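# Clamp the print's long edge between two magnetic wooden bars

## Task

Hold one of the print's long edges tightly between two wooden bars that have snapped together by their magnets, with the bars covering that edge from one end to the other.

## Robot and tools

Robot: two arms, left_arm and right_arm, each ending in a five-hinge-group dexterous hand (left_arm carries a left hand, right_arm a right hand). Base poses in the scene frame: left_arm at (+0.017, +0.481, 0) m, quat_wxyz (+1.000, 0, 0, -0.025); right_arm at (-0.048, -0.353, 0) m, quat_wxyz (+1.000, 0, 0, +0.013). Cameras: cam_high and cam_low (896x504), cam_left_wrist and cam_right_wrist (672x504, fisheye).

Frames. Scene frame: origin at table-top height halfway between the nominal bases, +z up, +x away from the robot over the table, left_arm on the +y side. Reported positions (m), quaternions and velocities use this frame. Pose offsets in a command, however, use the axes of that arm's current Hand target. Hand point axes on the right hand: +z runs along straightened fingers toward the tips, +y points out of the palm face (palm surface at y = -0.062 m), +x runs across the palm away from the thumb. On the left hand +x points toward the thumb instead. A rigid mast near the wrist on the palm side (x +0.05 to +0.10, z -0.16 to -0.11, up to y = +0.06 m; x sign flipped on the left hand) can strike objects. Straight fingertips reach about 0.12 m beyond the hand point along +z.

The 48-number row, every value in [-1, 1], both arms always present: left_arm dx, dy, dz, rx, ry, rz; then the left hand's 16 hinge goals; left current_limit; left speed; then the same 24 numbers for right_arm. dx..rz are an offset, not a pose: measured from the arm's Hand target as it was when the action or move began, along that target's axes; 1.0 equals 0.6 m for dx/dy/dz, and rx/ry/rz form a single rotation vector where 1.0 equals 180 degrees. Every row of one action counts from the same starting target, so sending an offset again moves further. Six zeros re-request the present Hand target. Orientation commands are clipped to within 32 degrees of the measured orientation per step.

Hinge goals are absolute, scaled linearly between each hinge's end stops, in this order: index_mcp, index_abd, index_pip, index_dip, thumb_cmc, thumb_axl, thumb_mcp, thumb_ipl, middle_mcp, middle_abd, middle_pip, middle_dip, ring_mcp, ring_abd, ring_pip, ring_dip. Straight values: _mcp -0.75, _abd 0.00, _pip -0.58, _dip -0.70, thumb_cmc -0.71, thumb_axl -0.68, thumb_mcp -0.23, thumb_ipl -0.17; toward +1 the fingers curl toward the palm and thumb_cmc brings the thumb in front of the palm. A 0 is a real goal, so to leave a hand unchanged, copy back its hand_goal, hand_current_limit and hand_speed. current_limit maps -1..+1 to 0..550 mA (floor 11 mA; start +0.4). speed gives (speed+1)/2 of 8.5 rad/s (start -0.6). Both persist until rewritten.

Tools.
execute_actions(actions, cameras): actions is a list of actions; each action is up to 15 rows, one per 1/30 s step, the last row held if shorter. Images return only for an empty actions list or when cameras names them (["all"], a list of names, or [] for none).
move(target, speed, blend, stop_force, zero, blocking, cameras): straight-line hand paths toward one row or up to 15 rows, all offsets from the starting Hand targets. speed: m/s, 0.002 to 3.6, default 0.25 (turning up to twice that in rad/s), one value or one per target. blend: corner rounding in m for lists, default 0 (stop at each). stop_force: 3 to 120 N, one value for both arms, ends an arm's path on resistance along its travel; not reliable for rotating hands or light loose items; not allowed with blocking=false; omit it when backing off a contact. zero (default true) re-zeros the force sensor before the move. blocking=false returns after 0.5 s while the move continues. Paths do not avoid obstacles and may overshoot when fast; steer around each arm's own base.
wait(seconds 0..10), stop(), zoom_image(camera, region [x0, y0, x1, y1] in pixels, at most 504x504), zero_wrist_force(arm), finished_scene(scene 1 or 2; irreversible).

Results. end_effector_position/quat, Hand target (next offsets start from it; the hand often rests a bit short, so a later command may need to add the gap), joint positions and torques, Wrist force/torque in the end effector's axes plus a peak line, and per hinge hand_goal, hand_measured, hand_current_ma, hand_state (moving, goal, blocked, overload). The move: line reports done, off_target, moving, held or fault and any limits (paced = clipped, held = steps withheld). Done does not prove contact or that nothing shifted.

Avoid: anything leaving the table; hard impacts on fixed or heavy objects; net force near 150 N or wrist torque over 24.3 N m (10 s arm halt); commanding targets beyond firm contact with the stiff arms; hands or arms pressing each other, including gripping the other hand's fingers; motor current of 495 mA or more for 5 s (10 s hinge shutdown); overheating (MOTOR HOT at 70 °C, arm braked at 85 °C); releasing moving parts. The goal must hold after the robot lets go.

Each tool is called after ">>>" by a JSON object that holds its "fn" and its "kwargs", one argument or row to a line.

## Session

Scene 1 done. Now scene 2.

>>> {"fn": "execute_actions", "kwargs": {
  "actions": []
}}

Scene clock: 0.00 s.
left_arm: end_effector_position=(+0.2080, +0.0220, +0.2961) hand_goal=(-0.754, +0.000, -0.576, -0.696, -0.714, -0.678, -0.226, -0.168, -0.754, +0.000, -0.576, -0.696, -0.754, +0.000, -0.576, -0.696) hand_measured=(-0.754, +0.000, -0.576, -0.696, -0.714, -0.678, -0.226, -0.168, -0.754, +0.000, -0.576, -0.696, -0.754, +0.000, -0.576, -0.696) hand_current_ma=(+0, +0, +0, +0, +0, +0, +0, +0, +0, +0, +0, +0, +0, +0, +0, +0) hand_state=(goal, goal, goal, goal, goal, goal, goal, goal, goal, goal, goal, goal, goal, goal, goal, goal) hand_current_limit=0.40 hand_speed=-0.60 end_effector_quat_wxyz=(+0.074, +0.070, +0.988, +0.119) | right_arm: end_effector_position=(+0.6381, -0.8453, +0.2041) hand_goal=(-0.754, +0.000, -0.576, -0.696, -0.714, -0.678, -0.226, -0.168, -0.754, +0.000, -0.576, -0.696, -0.754, +0.000, -0.576, -0.696) hand_measured=(-0.754, +0.000, -0.576, -0.696, -0.714, -0.678, -0.226, -0.168, -0.754, +0.000, -0.576, -0.696, -0.754, +0.000, -0.576, -0.696) hand_current_ma=(+0, +0, +0, +0, +0, +0, +0, +0, +0, +0, +0, +0, +0, +0, +0, +0) hand_state=(goal, goal, goal, goal, goal, goal, goal, goal, goal, goal, goal, goal, goal, goal, goal, goal) hand_current_limit=0.40 hand_speed=-0.60 end_effector_quat_wxyz=(+0.324, +0.628, +0.608, +0.362)
Joint positions: left_arm=[2.109 -1.85 -1.444 -1.545 1.824 -2.527] | right_arm=[-1.048 -0.83 1.638 -3.045 -0.735 -0.683]
Joint velocities: within noise
Joint torques (N m): no reading
Motor temperatures (°C): left_arm=[26 25 25 32 38 32] | right_arm=[25 22 35 31 30 31]
Wrist force (N): no reading
Wrist torque (N m): no reading
Wrist force, peak (N): no reading
Hand target: left_arm +0.2080, +0.0220, +0.2961; +0.074, +0.070, +0.988, +0.119 | right_arm +0.6381, -0.8453, +0.2041; +0.324, +0.628, +0.608, +0.362

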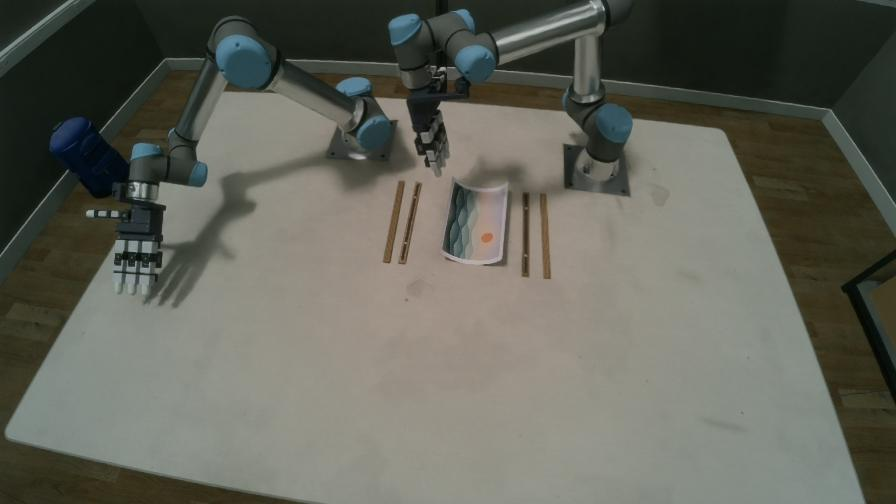

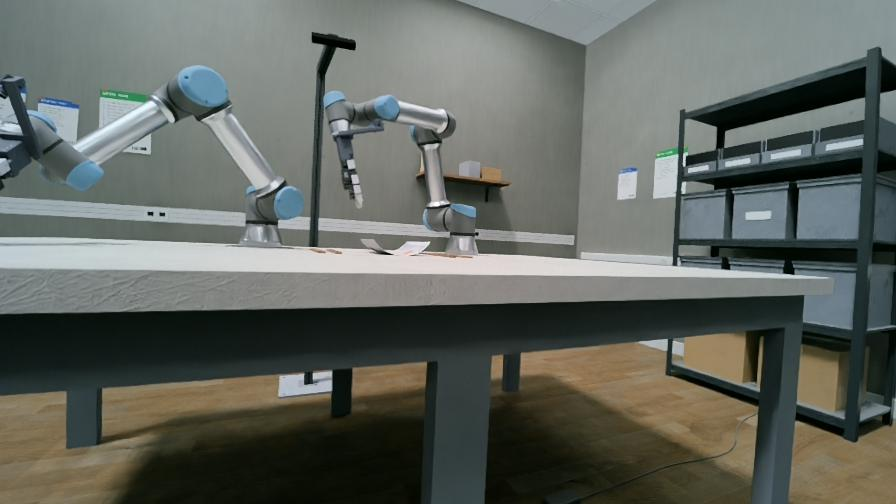

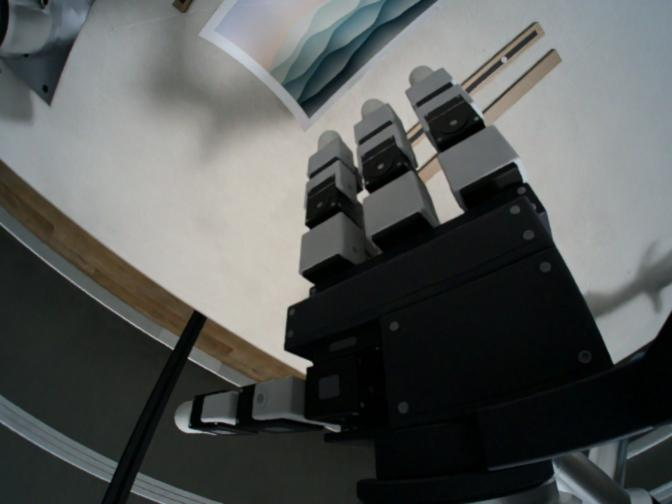

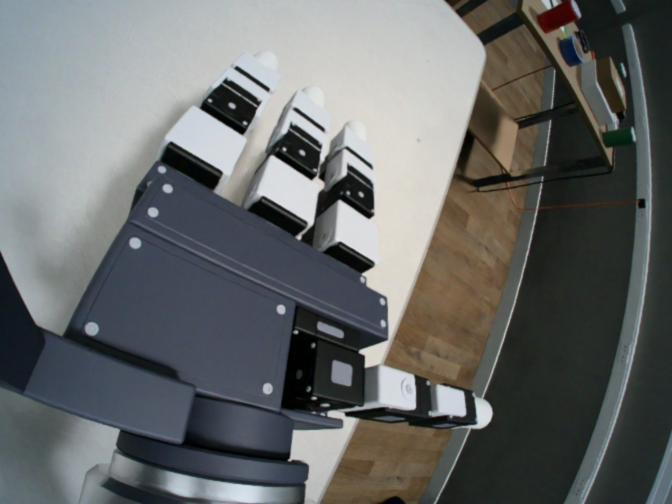

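>>> {"fn": "zoom_image", "kwargs": {
  "camera": "cam_high",
  "region": [375, 165, 565, 290]
}}

>>> {"fn": "zoom_image", "kwargs": {
  "camera": "cam_high",
  "region": [500, 180, 560, 285]
}}

>>> {"fn": "zoom_image", "kwargs": {
  "camera": "cam_high",
  "region": [435, 170, 515, 275]
}}

>>> {"fn": "zoom_image", "kwargs": {
  "camera": "cam_low",
  "region": [300, 220, 480, 270]
}}

Scaled by 2.653.

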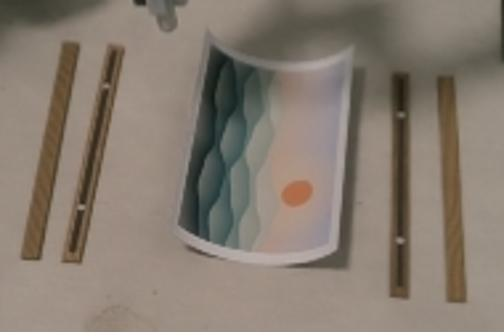

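Scaled by 4.800.

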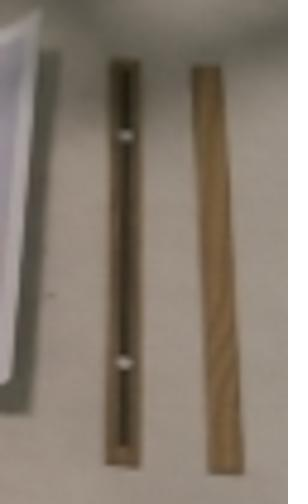

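Scaled by 4.800.

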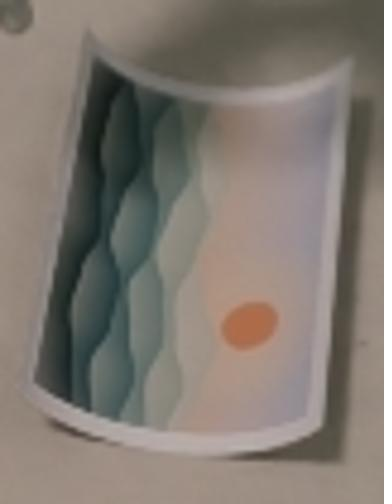

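Scaled by 2.800.

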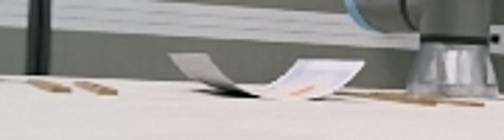

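>>> {"fn": "move", "kwargs": {
  "target": [-0.057,0.4818,0.2977,0.0758,0.0449,-0.0308, -0.754,0,-0.576,-0.696,-0.714,-0.678,-0.226,-0.168,-0.754,0,-0.576,-0.696,-0.754,0,-0.576,-0.696,0.4,-0.6, 0.942,-0.1817,-0.5305,0.0227,0.3176,-0.198, -0.754,0,-0.576,-0.696,-0.714,-0.678,-0.226,-0.168,-0.754,0,-0.576,-0.696,-0.754,0,-0.576,-0.696,0.4,-0.6],
  "speed": 0.3,
  "cameras": ["all"]
}}

Scene clock: 33.87 s.
left_arm: end_effector_position=(+0.3058, +0.3348, +0.2003) hand_goal=(-0.754, +0.000, -0.576, -0.696, -0.714, -0.678, -0.226, -0.168, -0.754, +0.000, -0.576, -0.696, -0.754, +0.000, -0.576, -0.696) hand_measured=(-0.754, +0.000, -0.576, -0.696, -0.714, -0.678, -0.224, -0.168, -0.754, +0.000, -0.576, -0.696, -0.754, +0.000, -0.576, -0.696) hand_current_ma=(+0, +0, +0, +0, +0, +1, +3, +0, +0, +0, +0, +0, +0, +0, +0, +0) hand_state=(goal, goal, goal, goal, goal, goal, goal, goal, goal, goal, goal, goal, goal, goal, goal, goal) hand_current_limit=0.40 hand_speed=-0.60 end_effector_quat_wxyz=(+0.002, +0.022, +1.000, +0.002) | right_arm: end_effector_position=(+0.3098, -0.2862, +0.3141) hand_goal=(-0.754, +0.000, -0.576, -0.696, -0.714, -0.678, -0.226, -0.168, -0.754, +0.000, -0.576, -0.696, -0.754, +0.000, -0.576, -0.696) hand_measured=(-0.760, +0.000, -0.576, -0.696, -0.720, -0.678, -0.226, -0.168, -0.760, +0.000, -0.576, -0.696, -0.758, +0.000, -0.576, -0.696) hand_current_ma=(-20, +0, -2, +0, -22, +3, +3, +1, -23, +0, -2, +0, -18, +0, -2, +0) hand_state=(goal, goal, goal, goal, goal, goal, goal, goal, goal, goal, goal, goal, goal, goal, goal, goal) hand_current_limit=0.40 hand_speed=-0.60 end_effector_quat_wxyz=(+0.069, +0.184, +0.854, +0.481)
Joint positions: left_arm=[2.896 -1.328 -2.194 -1.189 1.576 -1.822] | right_arm=[-1.046 -2.042 2.317 -1.064 -0.838 -2.479]
Joint torques (N m): left_arm=[10.01 -0.37 25.06 -0.07 1.34 1.43] | right_arm=[6.64 -2.76 -36.07 0.95 2.45 1.53]
Wrist force (N): left_arm=[-0.2 0.5 -0.3] | right_arm=[0.1 0.0 0.2]
Wrist torque (N m): left_arm=[0.04 -0.05 -0.12] | right_arm=[-0.01 -0.03 0.01]
Wrist force, peak (N): left_arm=[-0.4 2.0 0.1] | right_arm=[1.3 1.7 1.1]
Hand target: left_arm +0.3058, +0.3349, +0.2003; +0.002, +0.022, +1.000, +0.002 | right_arm +0.3097, -0.2861, +0.3142; +0.069, +0.184, +0.854, +0.481
Off the commanded pose: left_arm 0.000 m, 0 deg | right_arm 0.000 m, 0 deg.
move: done

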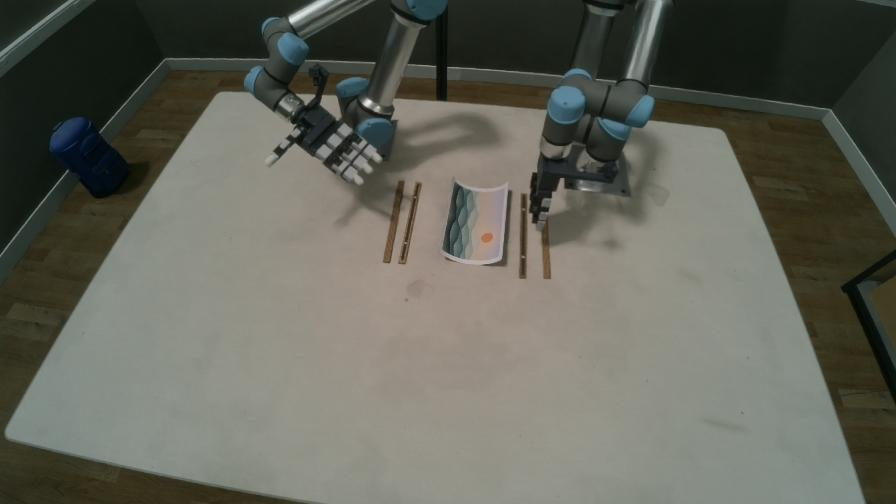

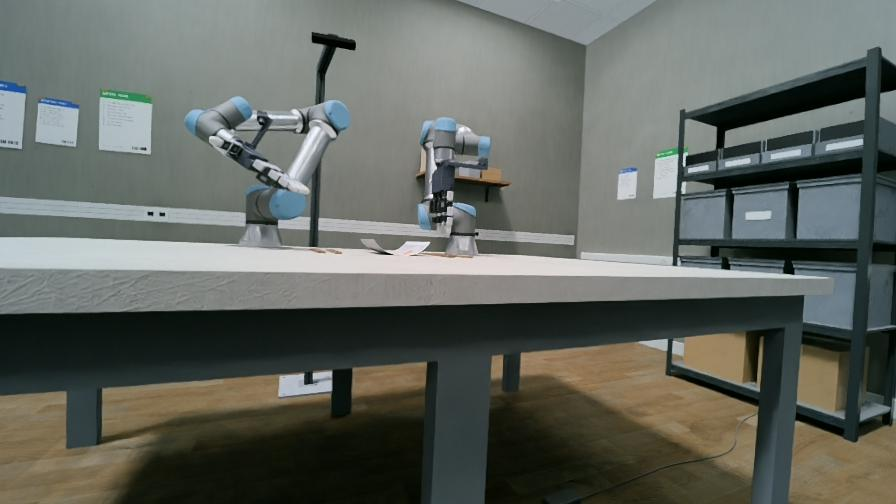

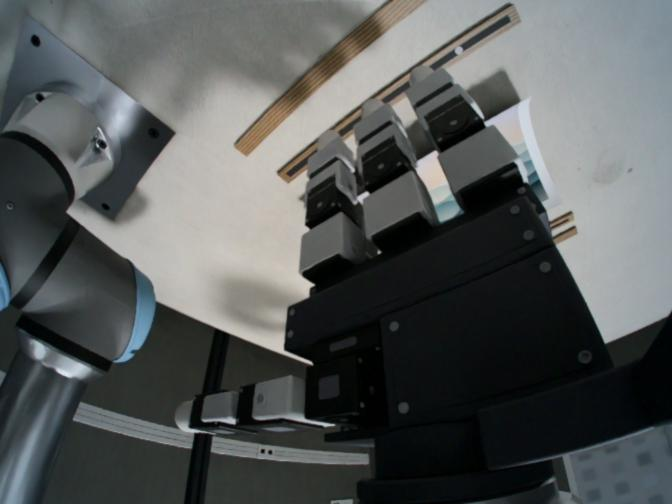

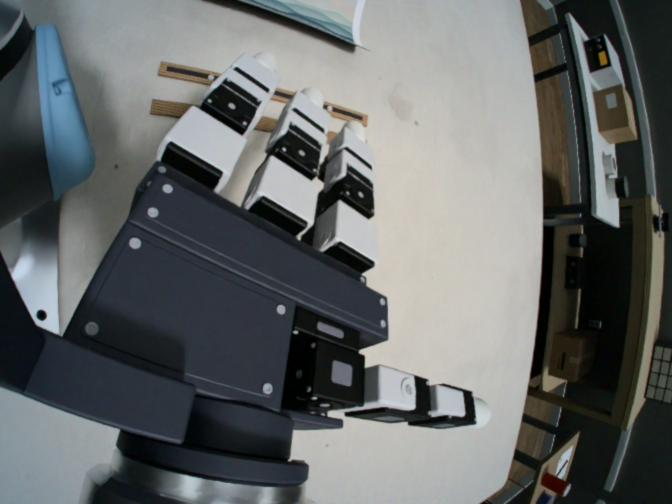

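>>> {"fn": "zoom_image", "kwargs": {
  "camera": "cam_high",
  "region": [500, 170, 560, 285]
}}

>>> {"fn": "zoom_image", "kwargs": {
  "camera": "cam_left_wrist",
  "region": [220, 0, 580, 220]
}}

Scaled by 4.383.

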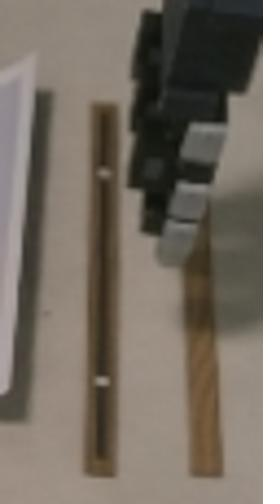

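Scaled by 1.400 from the camera's 672x504 image, which has a finer 960x720 frame.

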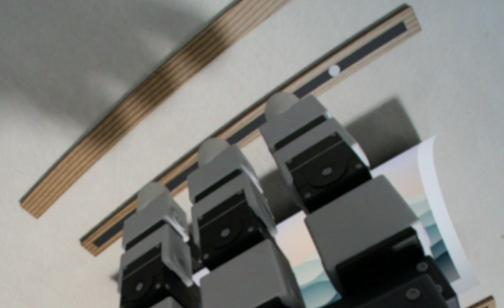

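>>> {"fn": "move", "kwargs": {
  "target": [
    [0,0,0.1292,0,0,0, -0.754,0,-0.576,-0.696,-0.714,-0.678,-0.226,-0.168,-0.754,0,-0.576,-0.696,-0.754,0,-0.576,-0.696,0.4,-0.6, 0.2019,0.0815,0.1127,0.0037,0.053,-0.0329, -0.754,0,-0.576,-0.696,-0.714,-0.678,-0.226,-0.168,-0.754,0,-0.576,-0.696,-0.754,0,-0.576,-0.696,0.4,-0.6],
    [0,-0.1033,0.1292,0,0,0, -0.754,0,-0.576,-0.696,-0.714,-0.678,-0.226,-0.168,-0.754,0,-0.576,-0.696,-0.754,0,-0.576,-0.696,0.4,-0.6, 0.4038,0.163,0.2253,0.0074,0.1059,-0.0658, -0.754,0,-0.576,-0.696,-0.714,-0.678,-0.226,-0.168,-0.754,0,-0.576,-0.696,-0.754,0,-0.576,-0.696,0.4,-0.6]
  ],
  "speed": [0.12,0.1],
  "cameras": ["all"]
}}

>>> {"fn": "zoom_image", "kwargs": {
  "camera": "cam_high",
  "region": [480, 170, 560, 285]
}}

Scene clock: 40.83 s.
left_arm: end_effector_position=(+0.3033, +0.2733, +0.1224) hand_goal=(-0.754, +0.000, -0.576, -0.696, -0.714, -0.678, -0.226, -0.168, -0.754, +0.000, -0.576, -0.696, -0.754, +0.000, -0.576, -0.696) hand_measured=(-0.746, -0.002, -0.572, -0.696, -0.714, -0.678, -0.224, -0.168, -0.750, -0.002, -0.574, -0.696, -0.752, +0.000, -0.576, -0.696) hand_current_ma=(+13, -1, +4, +1, +0, +1, +3, +0, +5, -1, +1, +0, +2, -1, +0, +0) hand_state=(goal, goal, goal, goal, goal, goal, goal, goal, goal, goal, goal, goal, goal, goal, goal, goal) hand_current_limit=0.40 hand_speed=-0.60 end_effector_quat_wxyz=(+0.002, +0.023, +1.000, +0.002) | right_arm: end_effector_position=(+0.1505, -0.0402, +0.3402) hand_goal=(-0.754, +0.000, -0.576, -0.696, -0.714, -0.678, -0.226, -0.168, -0.754, +0.000, -0.576, -0.696, -0.754, +0.000, -0.576, -0.696) hand_measured=(-0.760, +0.000, -0.576, -0.696, -0.720, -0.678, -0.226, -0.168, -0.760, +0.000, -0.576, -0.696, -0.760, +0.000, -0.576, -0.696) hand_current_ma=(-21, +0, -2, +0, -23, +3, +3, +1, -24, +0, -2, +0, -19, +0, -2, +0) hand_state=(goal, goal, goal, goal, goal, goal, goal, goal, goal, goal, goal, goal, goal, goal, goal, goal) hand_current_limit=0.40 hand_speed=-0.60 end_effector_quat_wxyz=(-0.026, +0.014, +0.874, +0.486)
Joint positions: left_arm=[2.743 -1.545 -2.242 -0.925 1.576 -1.974] | right_arm=[-0.405 -2.483 2.426 -0.936 -0.68 -2.197]
Joint torques (N m): left_arm=[14.39 25.86 11.45 3.76 1.01 1.34] | right_arm=[6.13 17 -36.51 0.04 -0.26 -0.84]
Wrist force (N): left_arm=[0.0 0.7 -1.4] | right_arm=[0.0 0.1 0.4]
Wrist torque (N m): left_arm=[0.14 -0.02 -0.19] | right_arm=[-0.02 -0.02 0.07]
Wrist force, peak (N): left_arm=[0.3 0.4 -7.3] | right_arm=[0.8 0.7 1.1]
Hand target: left_arm +0.3033, +0.2733, +0.1224; +0.002, +0.022, +1.000, +0.002 | right_arm +0.1504, -0.0402, +0.3403; -0.026, +0.014, +0.874, +0.486
Off the commanded pose: left_arm 0.000 m, 0 deg | right_arm 0.000 m, 0 deg.
move: done

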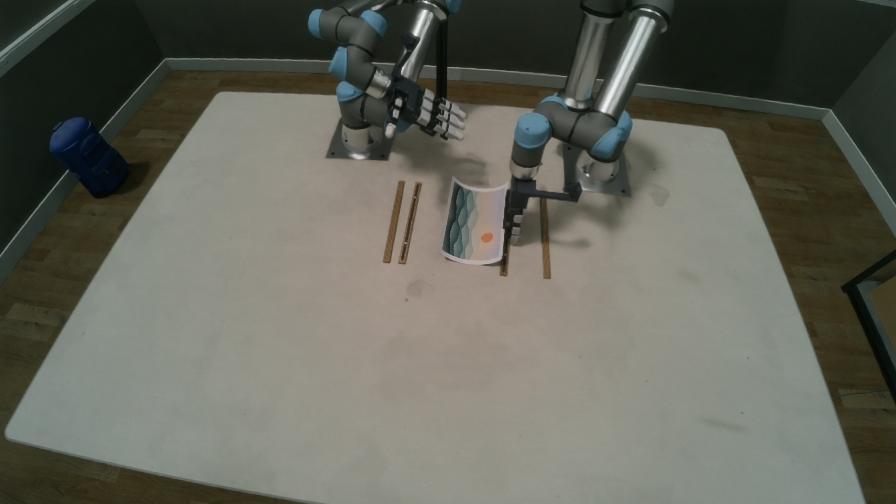

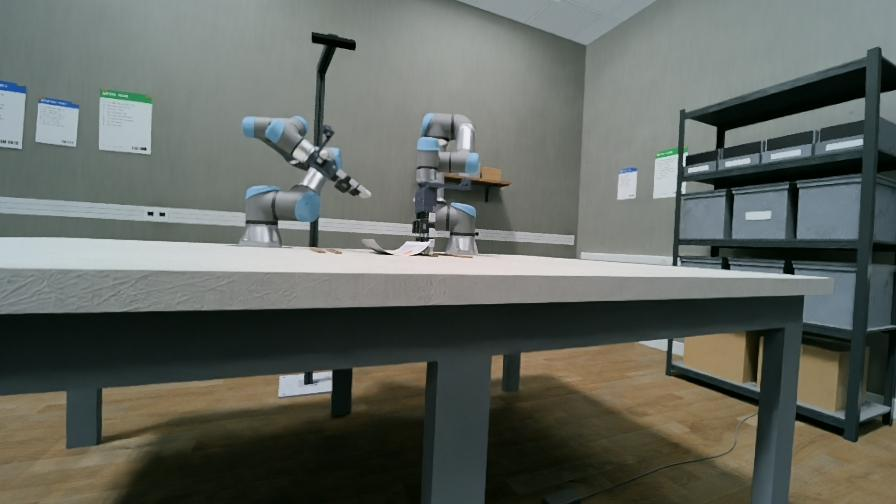

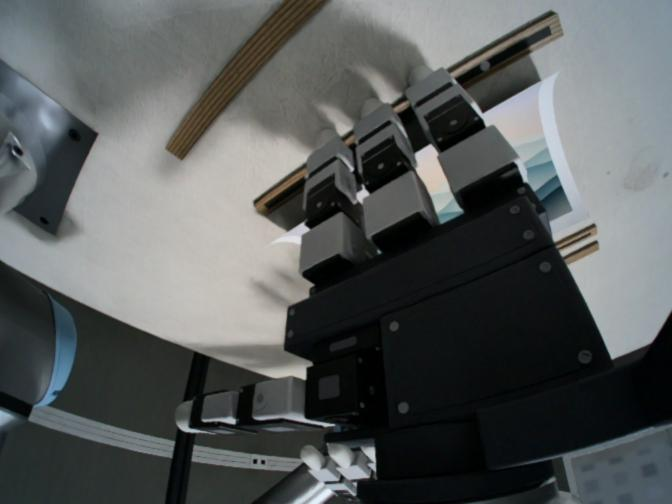

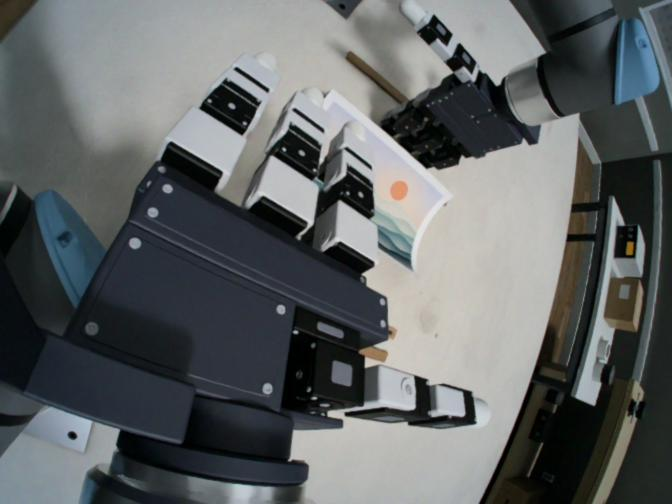

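Scaled by 4.383.

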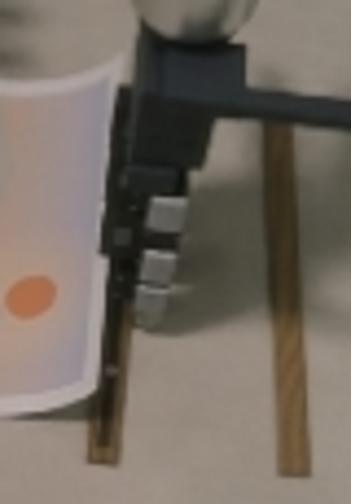

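>>> {"fn": "move", "kwargs": {
  "target": [
    [-0.0008,0.0009,-0.2167,0,0,0, -0.754,0,-0.576,-0.696,-0.714,-0.678,-0.226,-0.168,-0.754,0,-0.576,-0.696,-0.754,0,-0.576,-0.696,0.4,-0.6, 0,0,0,0,0,0, -0.754,0,-0.576,-0.696,-0.714,-0.678,-0.226,-0.168,-0.754,0,-0.576,-0.696,-0.754,0,-0.576,-0.696,0.4,-0.6],
    [-0.2183,0.1045,-0.0948,0.2210,0.2134,0.4568, -0.973,0,-0.971,-0.696,-0.714,-0.678,-0.2247,-0.1676,-0.6164,-0.08,-0.971,-0.971,-0.6164,0.08,-0.971,-0.971,0.4,-0.7, 0,0,0,0,0,0, -0.754,0,-0.576,-0.696,-0.714,-0.678,-0.226,-0.168,-0.754,0,-0.576,-0.696,-0.754,0,-0.576,-0.696,0.4,-0.6],
    [-0.2175,0.1037,0.1218,0.2210,0.2134,0.4568, -0.973,0,-0.971,-0.696,-0.714,-0.678,-0.2247,-0.1676,-0.6164,-0.08,-0.971,-0.971,-0.6164,0.08,-0.971,-0.971,0.4,-0.7, 0,0,0,0,0,0, -0.754,0,-0.576,-0.696,-0.714,-0.678,-0.226,-0.168,-0.754,0,-0.576,-0.696,-0.754,0,-0.576,-0.696,0.4,-0.6]
  ],
  "speed": [0.12,0.35,0.1],
  "blend": [0.03,0,0],
  "cameras": ["all"]
}}

>>> {"fn": "zoom_image", "kwargs": {
  "camera": "cam_left_wrist",
  "region": [150, 0, 510, 220]
}}

>>> {"fn": "zoom_image", "kwargs": {
  "camera": "cam_high",
  "region": [480, 170, 580, 290]
}}

>>> {"fn": "zoom_image", "kwargs": {
  "camera": "cam_right_wrist",
  "region": [300, 0, 520, 200]
}}

Scene clock: 50.77 s.
left_arm: end_effector_position=(+0.4366, +0.3300, +0.0500) hand_goal=(-0.974, +0.000, -0.972, -0.696, -0.714, -0.678, -0.224, -0.168, -0.616, -0.080, -0.972, -0.972, -0.616, +0.080, -0.972, -0.972) hand_measured=(-0.950, -0.002, -0.964, -0.696, -0.708, -0.678, -0.224, -0.168, -0.610, -0.076, -0.964, -0.968, -0.610, +0.076, -0.966, -0.968) hand_current_ma=(+50, -1, +9, +1, +7, +1, +1, +0, +8, +4, +10, +4, +9, -3, +9, +4) hand_state=(blocked, goal, goal, goal, goal, goal, goal, goal, goal, goal, goal, goal, goal, goal, goal, goal) hand_current_limit=0.40 hand_speed=-0.70 end_effector_quat_wxyz=(-0.302, +0.646, +0.636, -0.296) | right_arm: end_effector_position=(+0.1504, -0.0402, +0.3403) hand_goal=(-0.754, +0.000, -0.576, -0.696, -0.714, -0.678, -0.226, -0.168, -0.754, +0.000, -0.576, -0.696, -0.754, +0.000, -0.576, -0.696) hand_measured=(-0.760, +0.000, -0.576, -0.696, -0.720, -0.678, -0.226, -0.168, -0.760, +0.000, -0.576, -0.696, -0.760, +0.000, -0.576, -0.696) hand_current_ma=(-21, +0, -2, +0, -23, +3, +3, +1, -24, +0, -2, +0, -19, +0, -2, +0) hand_state=(goal, goal, goal, goal, goal, goal, goal, goal, goal, goal, goal, goal, goal, goal, goal, goal) hand_current_limit=0.40 hand_speed=-0.60 end_effector_quat_wxyz=(-0.026, +0.014, +0.874, +0.486)
Joint positions: left_arm=[3.114 -1.961 -1.765 -1.859 1.525 -0.041] | right_arm=[-0.404 -2.483 2.426 -0.936 -0.68 -2.197]
Joint torques (N m): left_arm=[12.46 38.54 22.21 -0.88 1.13 1.13] | right_arm=[-6.75 -1.05 -37.11 0.96 -0.69 -1.84]
Wrist force (N): left_arm=[-0.3 1.5 -0.5] | right_arm=[0.1 0.1 0.6]
Wrist torque (N m): left_arm=[0.04 -0.15 -0.34] | right_arm=[-0.04 -0.05 0.07]
Wrist force, peak (N): left_arm=[-0.1 2.4 0.3] | right_arm=[0.4 0.2 0.5]
Hand target: left_arm +0.4367, +0.3300, +0.0500; -0.302, +0.646, +0.636, -0.296 | right_arm +0.1504, -0.0402, +0.3403; -0.026, +0.014, +0.874, +0.486
Off the commanded pose: left_arm 0.000 m, 0 deg | right_arm 0.000 m, 0 deg.
move: done

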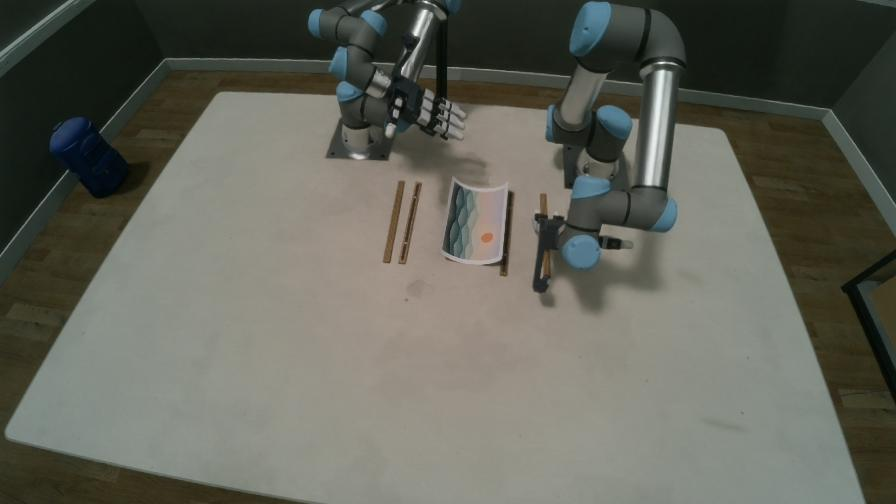

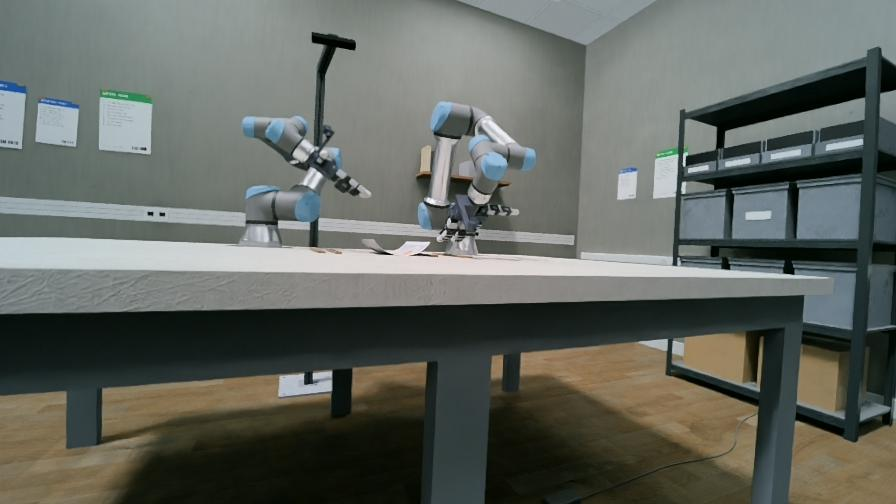

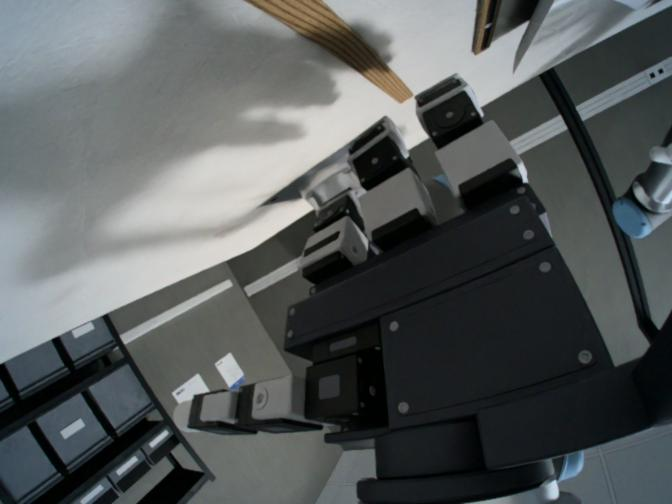

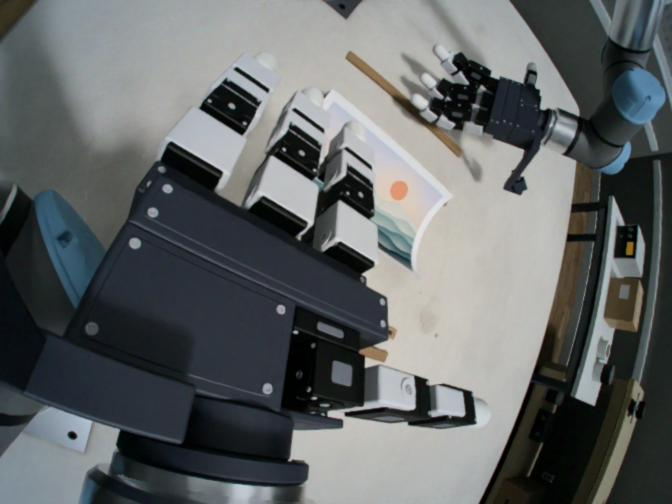

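Scaled by 1.400 from the camera's 672x504 image, which has a finer 960x720 frame.

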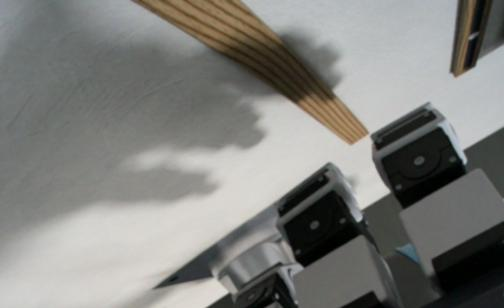

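Scaled by 4.200.

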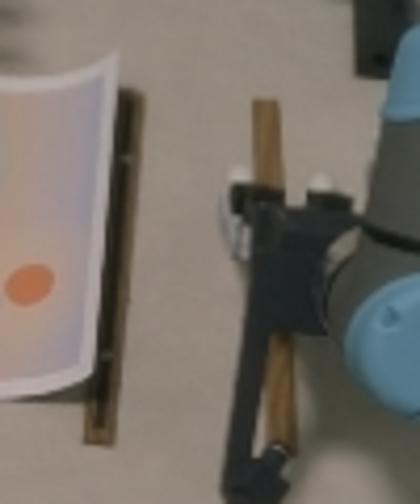

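Scaled by 2.291 from the camera's 672x504 image, which has a finer 960x720 frame.

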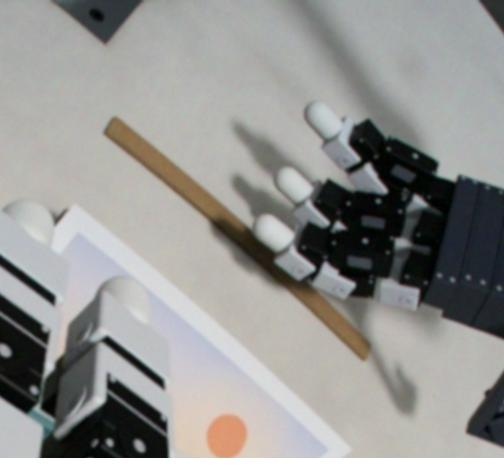

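>>> {"fn": "move", "kwargs": {
  "target": [0,0.0537,0.0451,0,0,0, -0.973,0,-0.971,-0.696,-0.714,-0.678,-0.2247,-0.1676,-0.6164,-0.15,-0.971,-0.971,-0.6164,0.15,-0.971,-0.971,0.4,-0.8, 0,0,0,0,0,0, -0.754,0,-0.576,-0.696,-0.714,-0.678,-0.226,-0.168,-0.754,0,-0.576,-0.696,-0.754,0,-0.576,-0.696,0.4,-0.6],
  "speed": 0.06
}}

>>> {"fn": "move", "kwargs": {
  "target": [0,0.0179,0.0150,0,0,0, -0.973,0,-0.971,-0.696,-0.714,-0.678,-0.2247,-0.1676,-0.6164,-0.15,-0.971,-0.971,-0.6164,0.15,-0.971,-0.971,0.4,-0.8, 0,0,0,0,0,0, -0.754,0,-0.576,-0.696,-0.714,-0.678,-0.226,-0.168,-0.754,0,-0.576,-0.696,-0.754,0,-0.576,-0.696,0.4,-0.6],
  "speed": 0.008,
  "stop_force": 3,
  "cameras": ["all"]
}}

>>> {"fn": "zoom_image", "kwargs": {
  "camera": "cam_right_wrist",
  "region": [330, 30, 510, 180]
}}

>>> {"fn": "zoom_image", "kwargs": {
  "camera": "cam_left_wrist",
  "region": [230, 0, 490, 180]
}}

Scene clock: 53.60 s.
left_arm: end_effector_position=(+0.4365, +0.3301, +0.0079) hand_goal=(-0.974, +0.000, -0.972, -0.696, -0.714, -0.678, -0.224, -0.168, -0.616, -0.150, -0.972, -0.972, -0.616, +0.150, -0.972, -0.972) hand_measured=(-0.950, -0.002, -0.966, -0.696, -0.708, -0.678, -0.224, -0.168, -0.610, -0.146, -0.964, -0.968, -0.610, +0.146, -0.966, -0.968) hand_current_ma=(+50, -1, +9, +1, +7, +1, +1, +0, +8, +4, +10, +4, +9, -4, +9, +4) hand_state=(blocked, goal, goal, goal, goal, goal, goal, goal, goal, goal, goal, goal, goal, goal, goal, goal) hand_current_limit=0.40 hand_speed=-0.80 end_effector_quat_wxyz=(-0.302, +0.646, +0.636, -0.296) | right_arm: end_effector_position=(+0.1504, -0.0402, +0.3403) hand_goal=(-0.754, +0.000, -0.576, -0.696, -0.714, -0.678, -0.226, -0.168, -0.754, +0.000, -0.576, -0.696, -0.754, +0.000, -0.576, -0.696) hand_measured=(-0.760, +0.000, -0.576, -0.696, -0.720, -0.678, -0.226, -0.168, -0.760, +0.000, -0.576, -0.696, -0.760, +0.000, -0.576, -0.696) hand_current_ma=(-21, +0, -2, +0, -23, +3, +3, +1, -24, +0, -2, +0, -19, +0, -2, +0) hand_state=(goal, goal, goal, goal, goal, goal, goal, goal, goal, goal, goal, goal, goal, goal, goal, goal) hand_current_limit=0.40 hand_speed=-0.60 end_effector_quat_wxyz=(-0.026, +0.014, +0.874, +0.486)
Joint positions: left_arm=[3.114 -2.021 -1.806 -1.759 1.525 -0.041] | right_arm=[-0.404 -2.483 2.426 -0.936 -0.68 -2.197]
Joint torques (N m): left_arm=[14.46 42.68 23.44 -2.51 1.42 1.73] | right_arm=[-7.14 -1.05 -37.05 0.75 -0.57 -1.98]
Wrist force (N): left_arm=[-0.3 1.5 -0.7] | right_arm=[0.0 0.0 0.0]
Wrist torque (N m): left_arm=[0.05 -0.15 -0.37] | right_arm=[0.00 -0.03 0.06]
Wrist force, peak (N): left_arm=[-0.5 1.9 -0.5] | right_arm=[0.4 0.2 0.5]
Hand target: left_arm +0.4366, +0.3301, +0.0080; -0.302, +0.646, +0.636, -0.296 | right_arm +0.1504, -0.0402, +0.3403; -0.026, +0.014, +0.874, +0.486
Off the commanded pose: left_arm 0.000 m, 0 deg | right_arm 0.000 m, 0 deg.
move: done

Scene clock: 55.53 s.
left_arm: end_effector_position=(+0.4366, +0.3301, +0.0006) hand_goal=(-0.974, +0.000, -0.972, -0.696, -0.714, -0.678, -0.224, -0.168, -0.616, -0.150, -0.972, -0.972, -0.616, +0.150, -0.972, -0.972) hand_measured=(-0.950, -0.002, -0.966, -0.696, -0.708, -0.678, -0.224, -0.168, -0.628, -0.152, -0.980, -0.970, -0.610, +0.146, -0.966, -0.968) hand_current_ma=(+50, -1, +9, +1, +7, +1, +1, +0, -19, -2, -10, +3, +9, -4, +9, +4) hand_state=(blocked, goal, goal, goal, goal, goal, goal, goal, goal, goal, goal, goal, goal, goal, goal, goal) hand_current_limit=0.40 hand_speed=-0.80 end_effector_quat_wxyz=(-0.302, +0.646, +0.636, -0.296) | right_arm: end_effector_position=(+0.1504, -0.0402, +0.3403) hand_goal=(-0.754, +0.000, -0.576, -0.696, -0.714, -0.678, -0.226, -0.168, -0.754, +0.000, -0.576, -0.696, -0.754, +0.000, -0.576, -0.696) hand_measured=(-0.760, +0.000, -0.576, -0.696, -0.720, -0.678, -0.226, -0.168, -0.760, +0.000, -0.576, -0.696, -0.760, +0.000, -0.576, -0.696) hand_current_ma=(-21, +0, -2, +0, -23, +3, +3, +1, -24, +0, -2, +0, -19, +0, -2, +0) hand_state=(goal, goal, goal, goal, goal, goal, goal, goal, goal, goal, goal, goal, goal, goal, goal, goal) hand_current_limit=0.40 hand_speed=-0.60 end_effector_quat_wxyz=(-0.026, +0.014, +0.874, +0.486)
Joint positions: left_arm=[3.114 -2.033 -1.812 -1.741 1.525 -0.041] | right_arm=[-0.404 -2.483 2.426 -0.936 -0.68 -2.197]
Joint torques (N m): left_arm=[12.52 43.19 22.81 -2.01 1.21 1.59] | right_arm=[-6.42 -1.26 -37.9 0.86 -0.63 -1.96]
Wrist force (N): left_arm=[0.0 0.5 -1.1] | right_arm=[0.4 0.1 0.4]
Wrist torque (N m): left_arm=[0.12 -0.14 -0.33] | right_arm=[-0.03 -0.07 0.09]
Wrist force, peak (N): left_arm=[0.6 -0.2 -3.1] | right_arm=[0.3 -0.1 0.5]
Hand target: left_arm +0.4366, +0.3301, +0.0006; -0.302, +0.646, +0.636, -0.296 (not the last commanded pose) | right_arm +0.1504, -0.0402, +0.3403; -0.026, +0.014, +0.874, +0.486
Off the commanded pose: left_arm 0.007 m, 0 deg | right_arm 0.000 m, 0 deg.
move: contact (left_arm)

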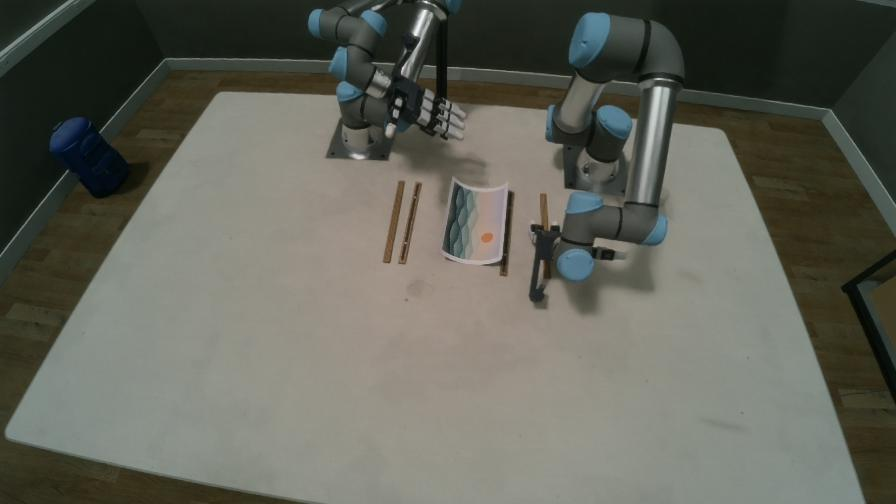

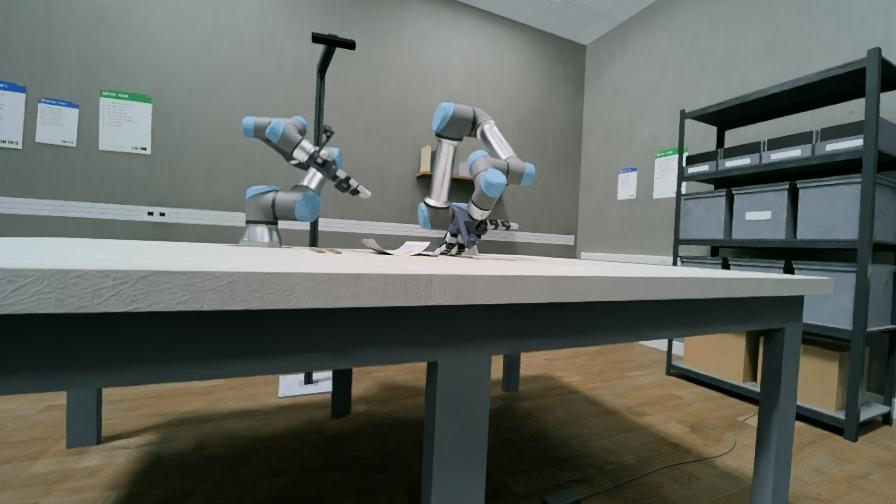

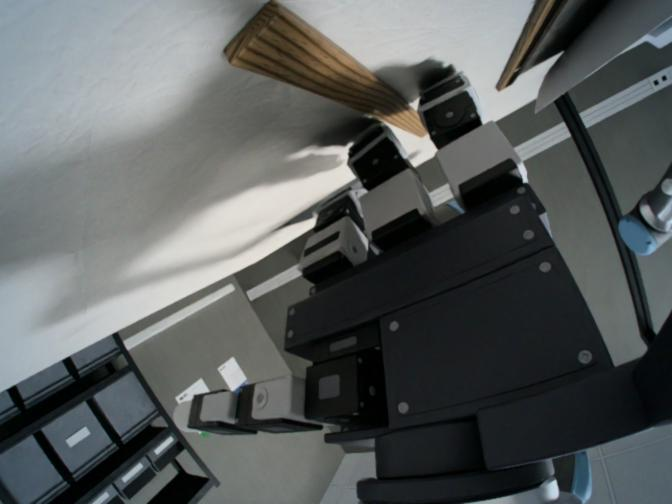

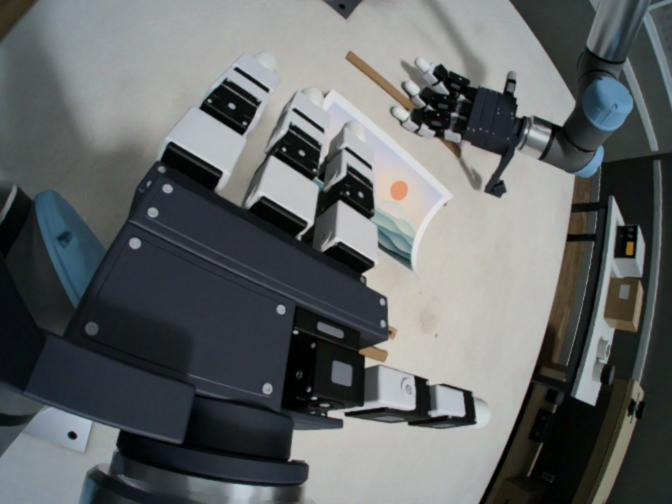

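Scaled by 2.800 from the camera's 672x504 image, which has a finer 960x720 frame.

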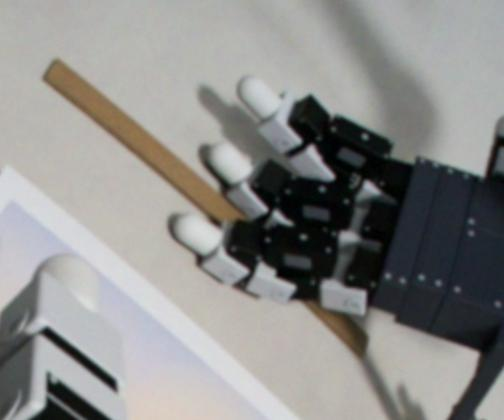

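Scaled by 1.938 from the camera's 672x504 image, which has a finer 960x720 frame.

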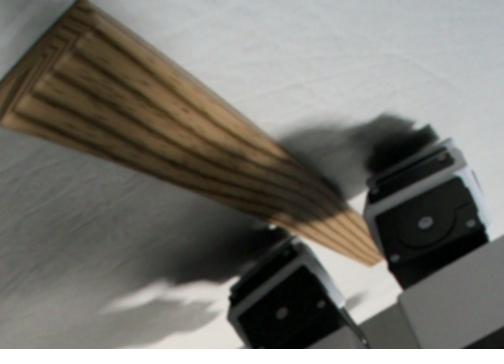

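>>> {"fn": "move", "kwargs": {
  "target": [
    [0,-0.0064,-0.0054,0,0,0, -0.973,0,-0.971,-0.696,-0.714,-0.678,-0.2247,-0.1676,-0.6164,-0.15,-0.971,-0.971,-0.6164,0.15,-0.971,-0.971,0.4,-0.8, 0,0,0,0,0,0, -0.754,0,-0.576,-0.696,-0.714,-0.678,-0.226,-0.168,-0.754,0,-0.576,-0.696,-0.754,0,-0.576,-0.696,0.4,-0.6],
    [0.0062,-0.0064,-0.0054,0,0,0, -0.973,0,-0.971,-0.696,-0.714,-0.678,-0.2247,-0.1676,-0.6164,-0.15,-0.971,-0.971,-0.6164,0.15,-0.971,-0.971,0.4,-0.8, 0,0,0,0,0,0, -0.754,0,-0.576,-0.696,-0.714,-0.678,-0.226,-0.168,-0.754,0,-0.576,-0.696,-0.754,0,-0.576,-0.696,0.4,-0.6]
  ],
  "speed": 0.02,
  "blend": [0.002,0]
}}

>>> {"fn": "move", "kwargs": {
  "target": [0,0.0160,0.0134,0,0,0, -0.973,0,-0.971,-0.696,-0.714,-0.678,-0.2247,-0.1676,-0.6164,-0.15,-0.971,-0.971,-0.6164,0.15,-0.971,-0.971,0.4,-0.8, 0,0,0,0,0,0, -0.754,0,-0.576,-0.696,-0.714,-0.678,-0.226,-0.168,-0.754,0,-0.576,-0.696,-0.754,0,-0.576,-0.696,0.4,-0.6],
  "speed": 0.008,
  "stop_force": 3,
  "cameras": ["cam_left_wrist","cam_right_wrist"]
}}

>>> {"fn": "zoom_image", "kwargs": {
  "camera": "cam_right_wrist",
  "region": [330, 30, 510, 180]
}}

Scene clock: 57.90 s.
left_arm: end_effector_position=(+0.4367, +0.3340, +0.0056) hand_goal=(-0.974, +0.000, -0.972, -0.696, -0.714, -0.678, -0.224, -0.168, -0.616, -0.150, -0.972, -0.972, -0.616, +0.150, -0.972, -0.972) hand_measured=(-0.950, -0.002, -0.966, -0.696, -0.708, -0.678, -0.224, -0.168, -0.610, -0.152, -0.972, -0.970, -0.610, +0.146, -0.966, -0.968) hand_current_ma=(+50, -1, +9, +1, +7, +1, +1, +0, +7, -2, +0, +3, +9, -4, +9, +4) hand_state=(blocked, goal, goal, goal, goal, goal, goal, goal, goal, goal, goal, goal, goal, goal, goal, goal) hand_current_limit=0.40 hand_speed=-0.80 end_effector_quat_wxyz=(-0.302, +0.646, +0.636, -0.296) | right_arm: end_effector_position=(+0.1504, -0.0402, +0.3403) hand_goal=(-0.754, +0.000, -0.576, -0.696, -0.714, -0.678, -0.226, -0.168, -0.754, +0.000, -0.576, -0.696, -0.754, +0.000, -0.576, -0.696) hand_measured=(-0.760, +0.000, -0.576, -0.696, -0.720, -0.678, -0.226, -0.168, -0.760, +0.000, -0.576, -0.696, -0.760, +0.000, -0.576, -0.696) hand_current_ma=(-21, +0, -2, +0, -23, +3, +3, +1, -24, +0, -2, +0, -19, +0, -2, +0) hand_state=(goal, goal, goal, goal, goal, goal, goal, goal, goal, goal, goal, goal, goal, goal, goal, goal) hand_current_limit=0.40 hand_speed=-0.60 end_effector_quat_wxyz=(-0.026, +0.014, +0.874, +0.486)
Joint positions: left_arm=[3.121 -2.023 -1.811 -1.752 1.53 -0.036] | right_arm=[-0.404 -2.483 2.426 -0.936 -0.68 -2.197]
Joint torques (N m): left_arm=[-8.61 36.09 17.16 2.55 -1.42 -0.92] | right_arm=[-6.77 -0.67 -37.62 0.97 -0.52 -1.98]
Wrist force (N): left_arm=[-0.5 1.5 -0.8] | right_arm=[0.2 0.1 0.3]
Wrist torque (N m): left_arm=[0.05 -0.13 -0.46] | right_arm=[-0.03 -0.05 0.08]
Wrist force, peak (N): left_arm=[-0.5 1.5 -1.1] | right_arm=[0.5 0.1 0.4]
Hand target: left_arm +0.4367, +0.3338, +0.0056; -0.302, +0.646, +0.636, -0.296 | right_arm +0.1504, -0.0402, +0.3403; -0.026, +0.014, +0.874, +0.486
Off the commanded pose: left_arm 0.000 m, 0 deg | right_arm 0.000 m, 0 deg.
move: done; blend cut to 0.0019 m at target 1

Scene clock: 59.93 s.
left_arm: end_effector_position=(+0.4367, +0.3338, -0.0023) hand_goal=(-0.974, +0.000, -0.972, -0.696, -0.714, -0.678, -0.224, -0.168, -0.616, -0.150, -0.972, -0.972, -0.616, +0.150, -0.972, -0.972) hand_measured=(-0.950, -0.002, -0.966, -0.696, -0.708, -0.678, -0.224, -0.168, -0.618, -0.152, -0.974, -0.970, -0.618, +0.148, -0.974, -0.972) hand_current_ma=(+50, -1, +9, +1, +7, +1, +1, +0, -1, -2, -3, +1, -2, -2, -3, +0) hand_state=(blocked, goal, goal, goal, goal, goal, goal, goal, goal, goal, goal, goal, goal, goal, goal, goal) hand_current_limit=0.40 hand_speed=-0.80 end_effector_quat_wxyz=(-0.302, +0.646, +0.636, -0.296) | right_arm: end_effector_position=(+0.1504, -0.0402, +0.3403) hand_goal=(-0.754, +0.000, -0.576, -0.696, -0.714, -0.678, -0.226, -0.168, -0.754, +0.000, -0.576, -0.696, -0.754, +0.000, -0.576, -0.696) hand_measured=(-0.760, +0.000, -0.576, -0.696, -0.720, -0.678, -0.226, -0.168, -0.760, +0.000, -0.576, -0.696, -0.760, +0.000, -0.576, -0.696) hand_current_ma=(-21, +0, -2, +0, -23, +3, +3, +1, -24, +0, -2, +0, -19, +0, -2, +0) hand_state=(goal, goal, goal, goal, goal, goal, goal, goal, goal, goal, goal, goal, goal, goal, goal, goal) hand_current_limit=0.40 hand_speed=-0.60 end_effector_quat_wxyz=(-0.026, +0.014, +0.874, +0.486)
Joint positions: left_arm=[3.121 -2.035 -1.817 -1.733 1.53 -0.036] | right_arm=[-0.404 -2.483 2.426 -0.936 -0.68 -2.197]
Joint torques (N m): left_arm=[-10.27 42.44 23.35 -2.02 -1.16 -1.4] | right_arm=[-6.31 -1.88 -37.56 0.72 -0.63 -1.95]
Wrist force (N): left_arm=[-0.4 0.5 -1.4] | right_arm=[0.2 0.0 0.0]
Wrist torque (N m): left_arm=[0.16 -0.17 -0.41] | right_arm=[0.00 -0.04 0.08]
Wrist force, peak (N): left_arm=[-0.4 -0.6 -2.9] | right_arm=[0.4 -0.2 0.3]
Hand target: left_arm +0.4367, +0.3338, -0.0023; -0.302, +0.646, +0.636, -0.296 (not the last commanded pose) | right_arm +0.1504, -0.0402, +0.3403; -0.026, +0.014, +0.874, +0.486
Off the commanded pose: left_arm 0.005 m, 0 deg | right_arm 0.000 m, 0 deg.
move: contact (left_arm)
Images, in order (width x height): cam_left_wrist 672x504, cam_right_wrist 672x504.

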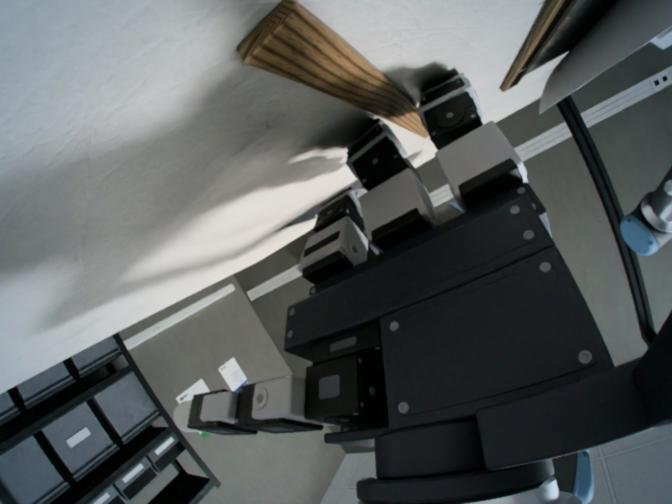

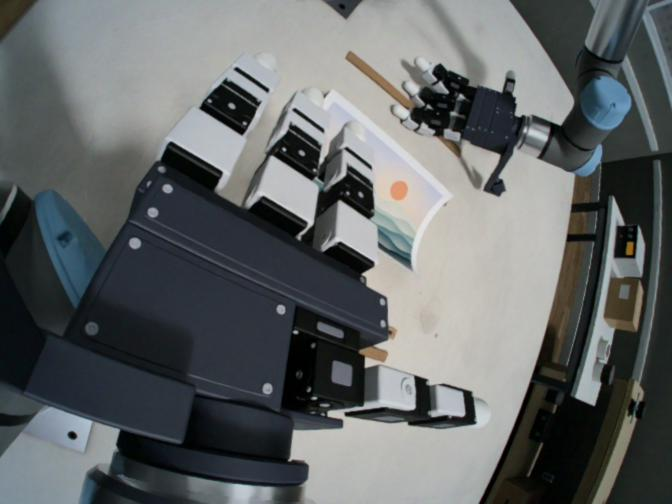

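Scaled by 2.800 from the camera's 672x504 image, which has a finer 960x720 frame.

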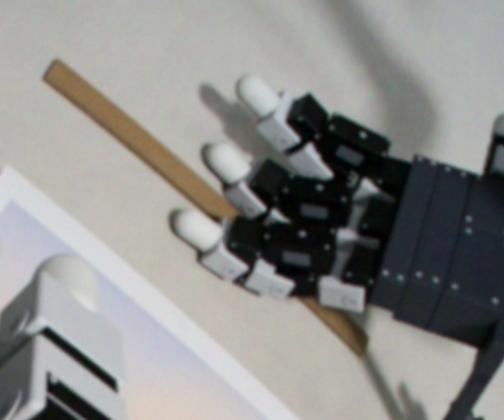

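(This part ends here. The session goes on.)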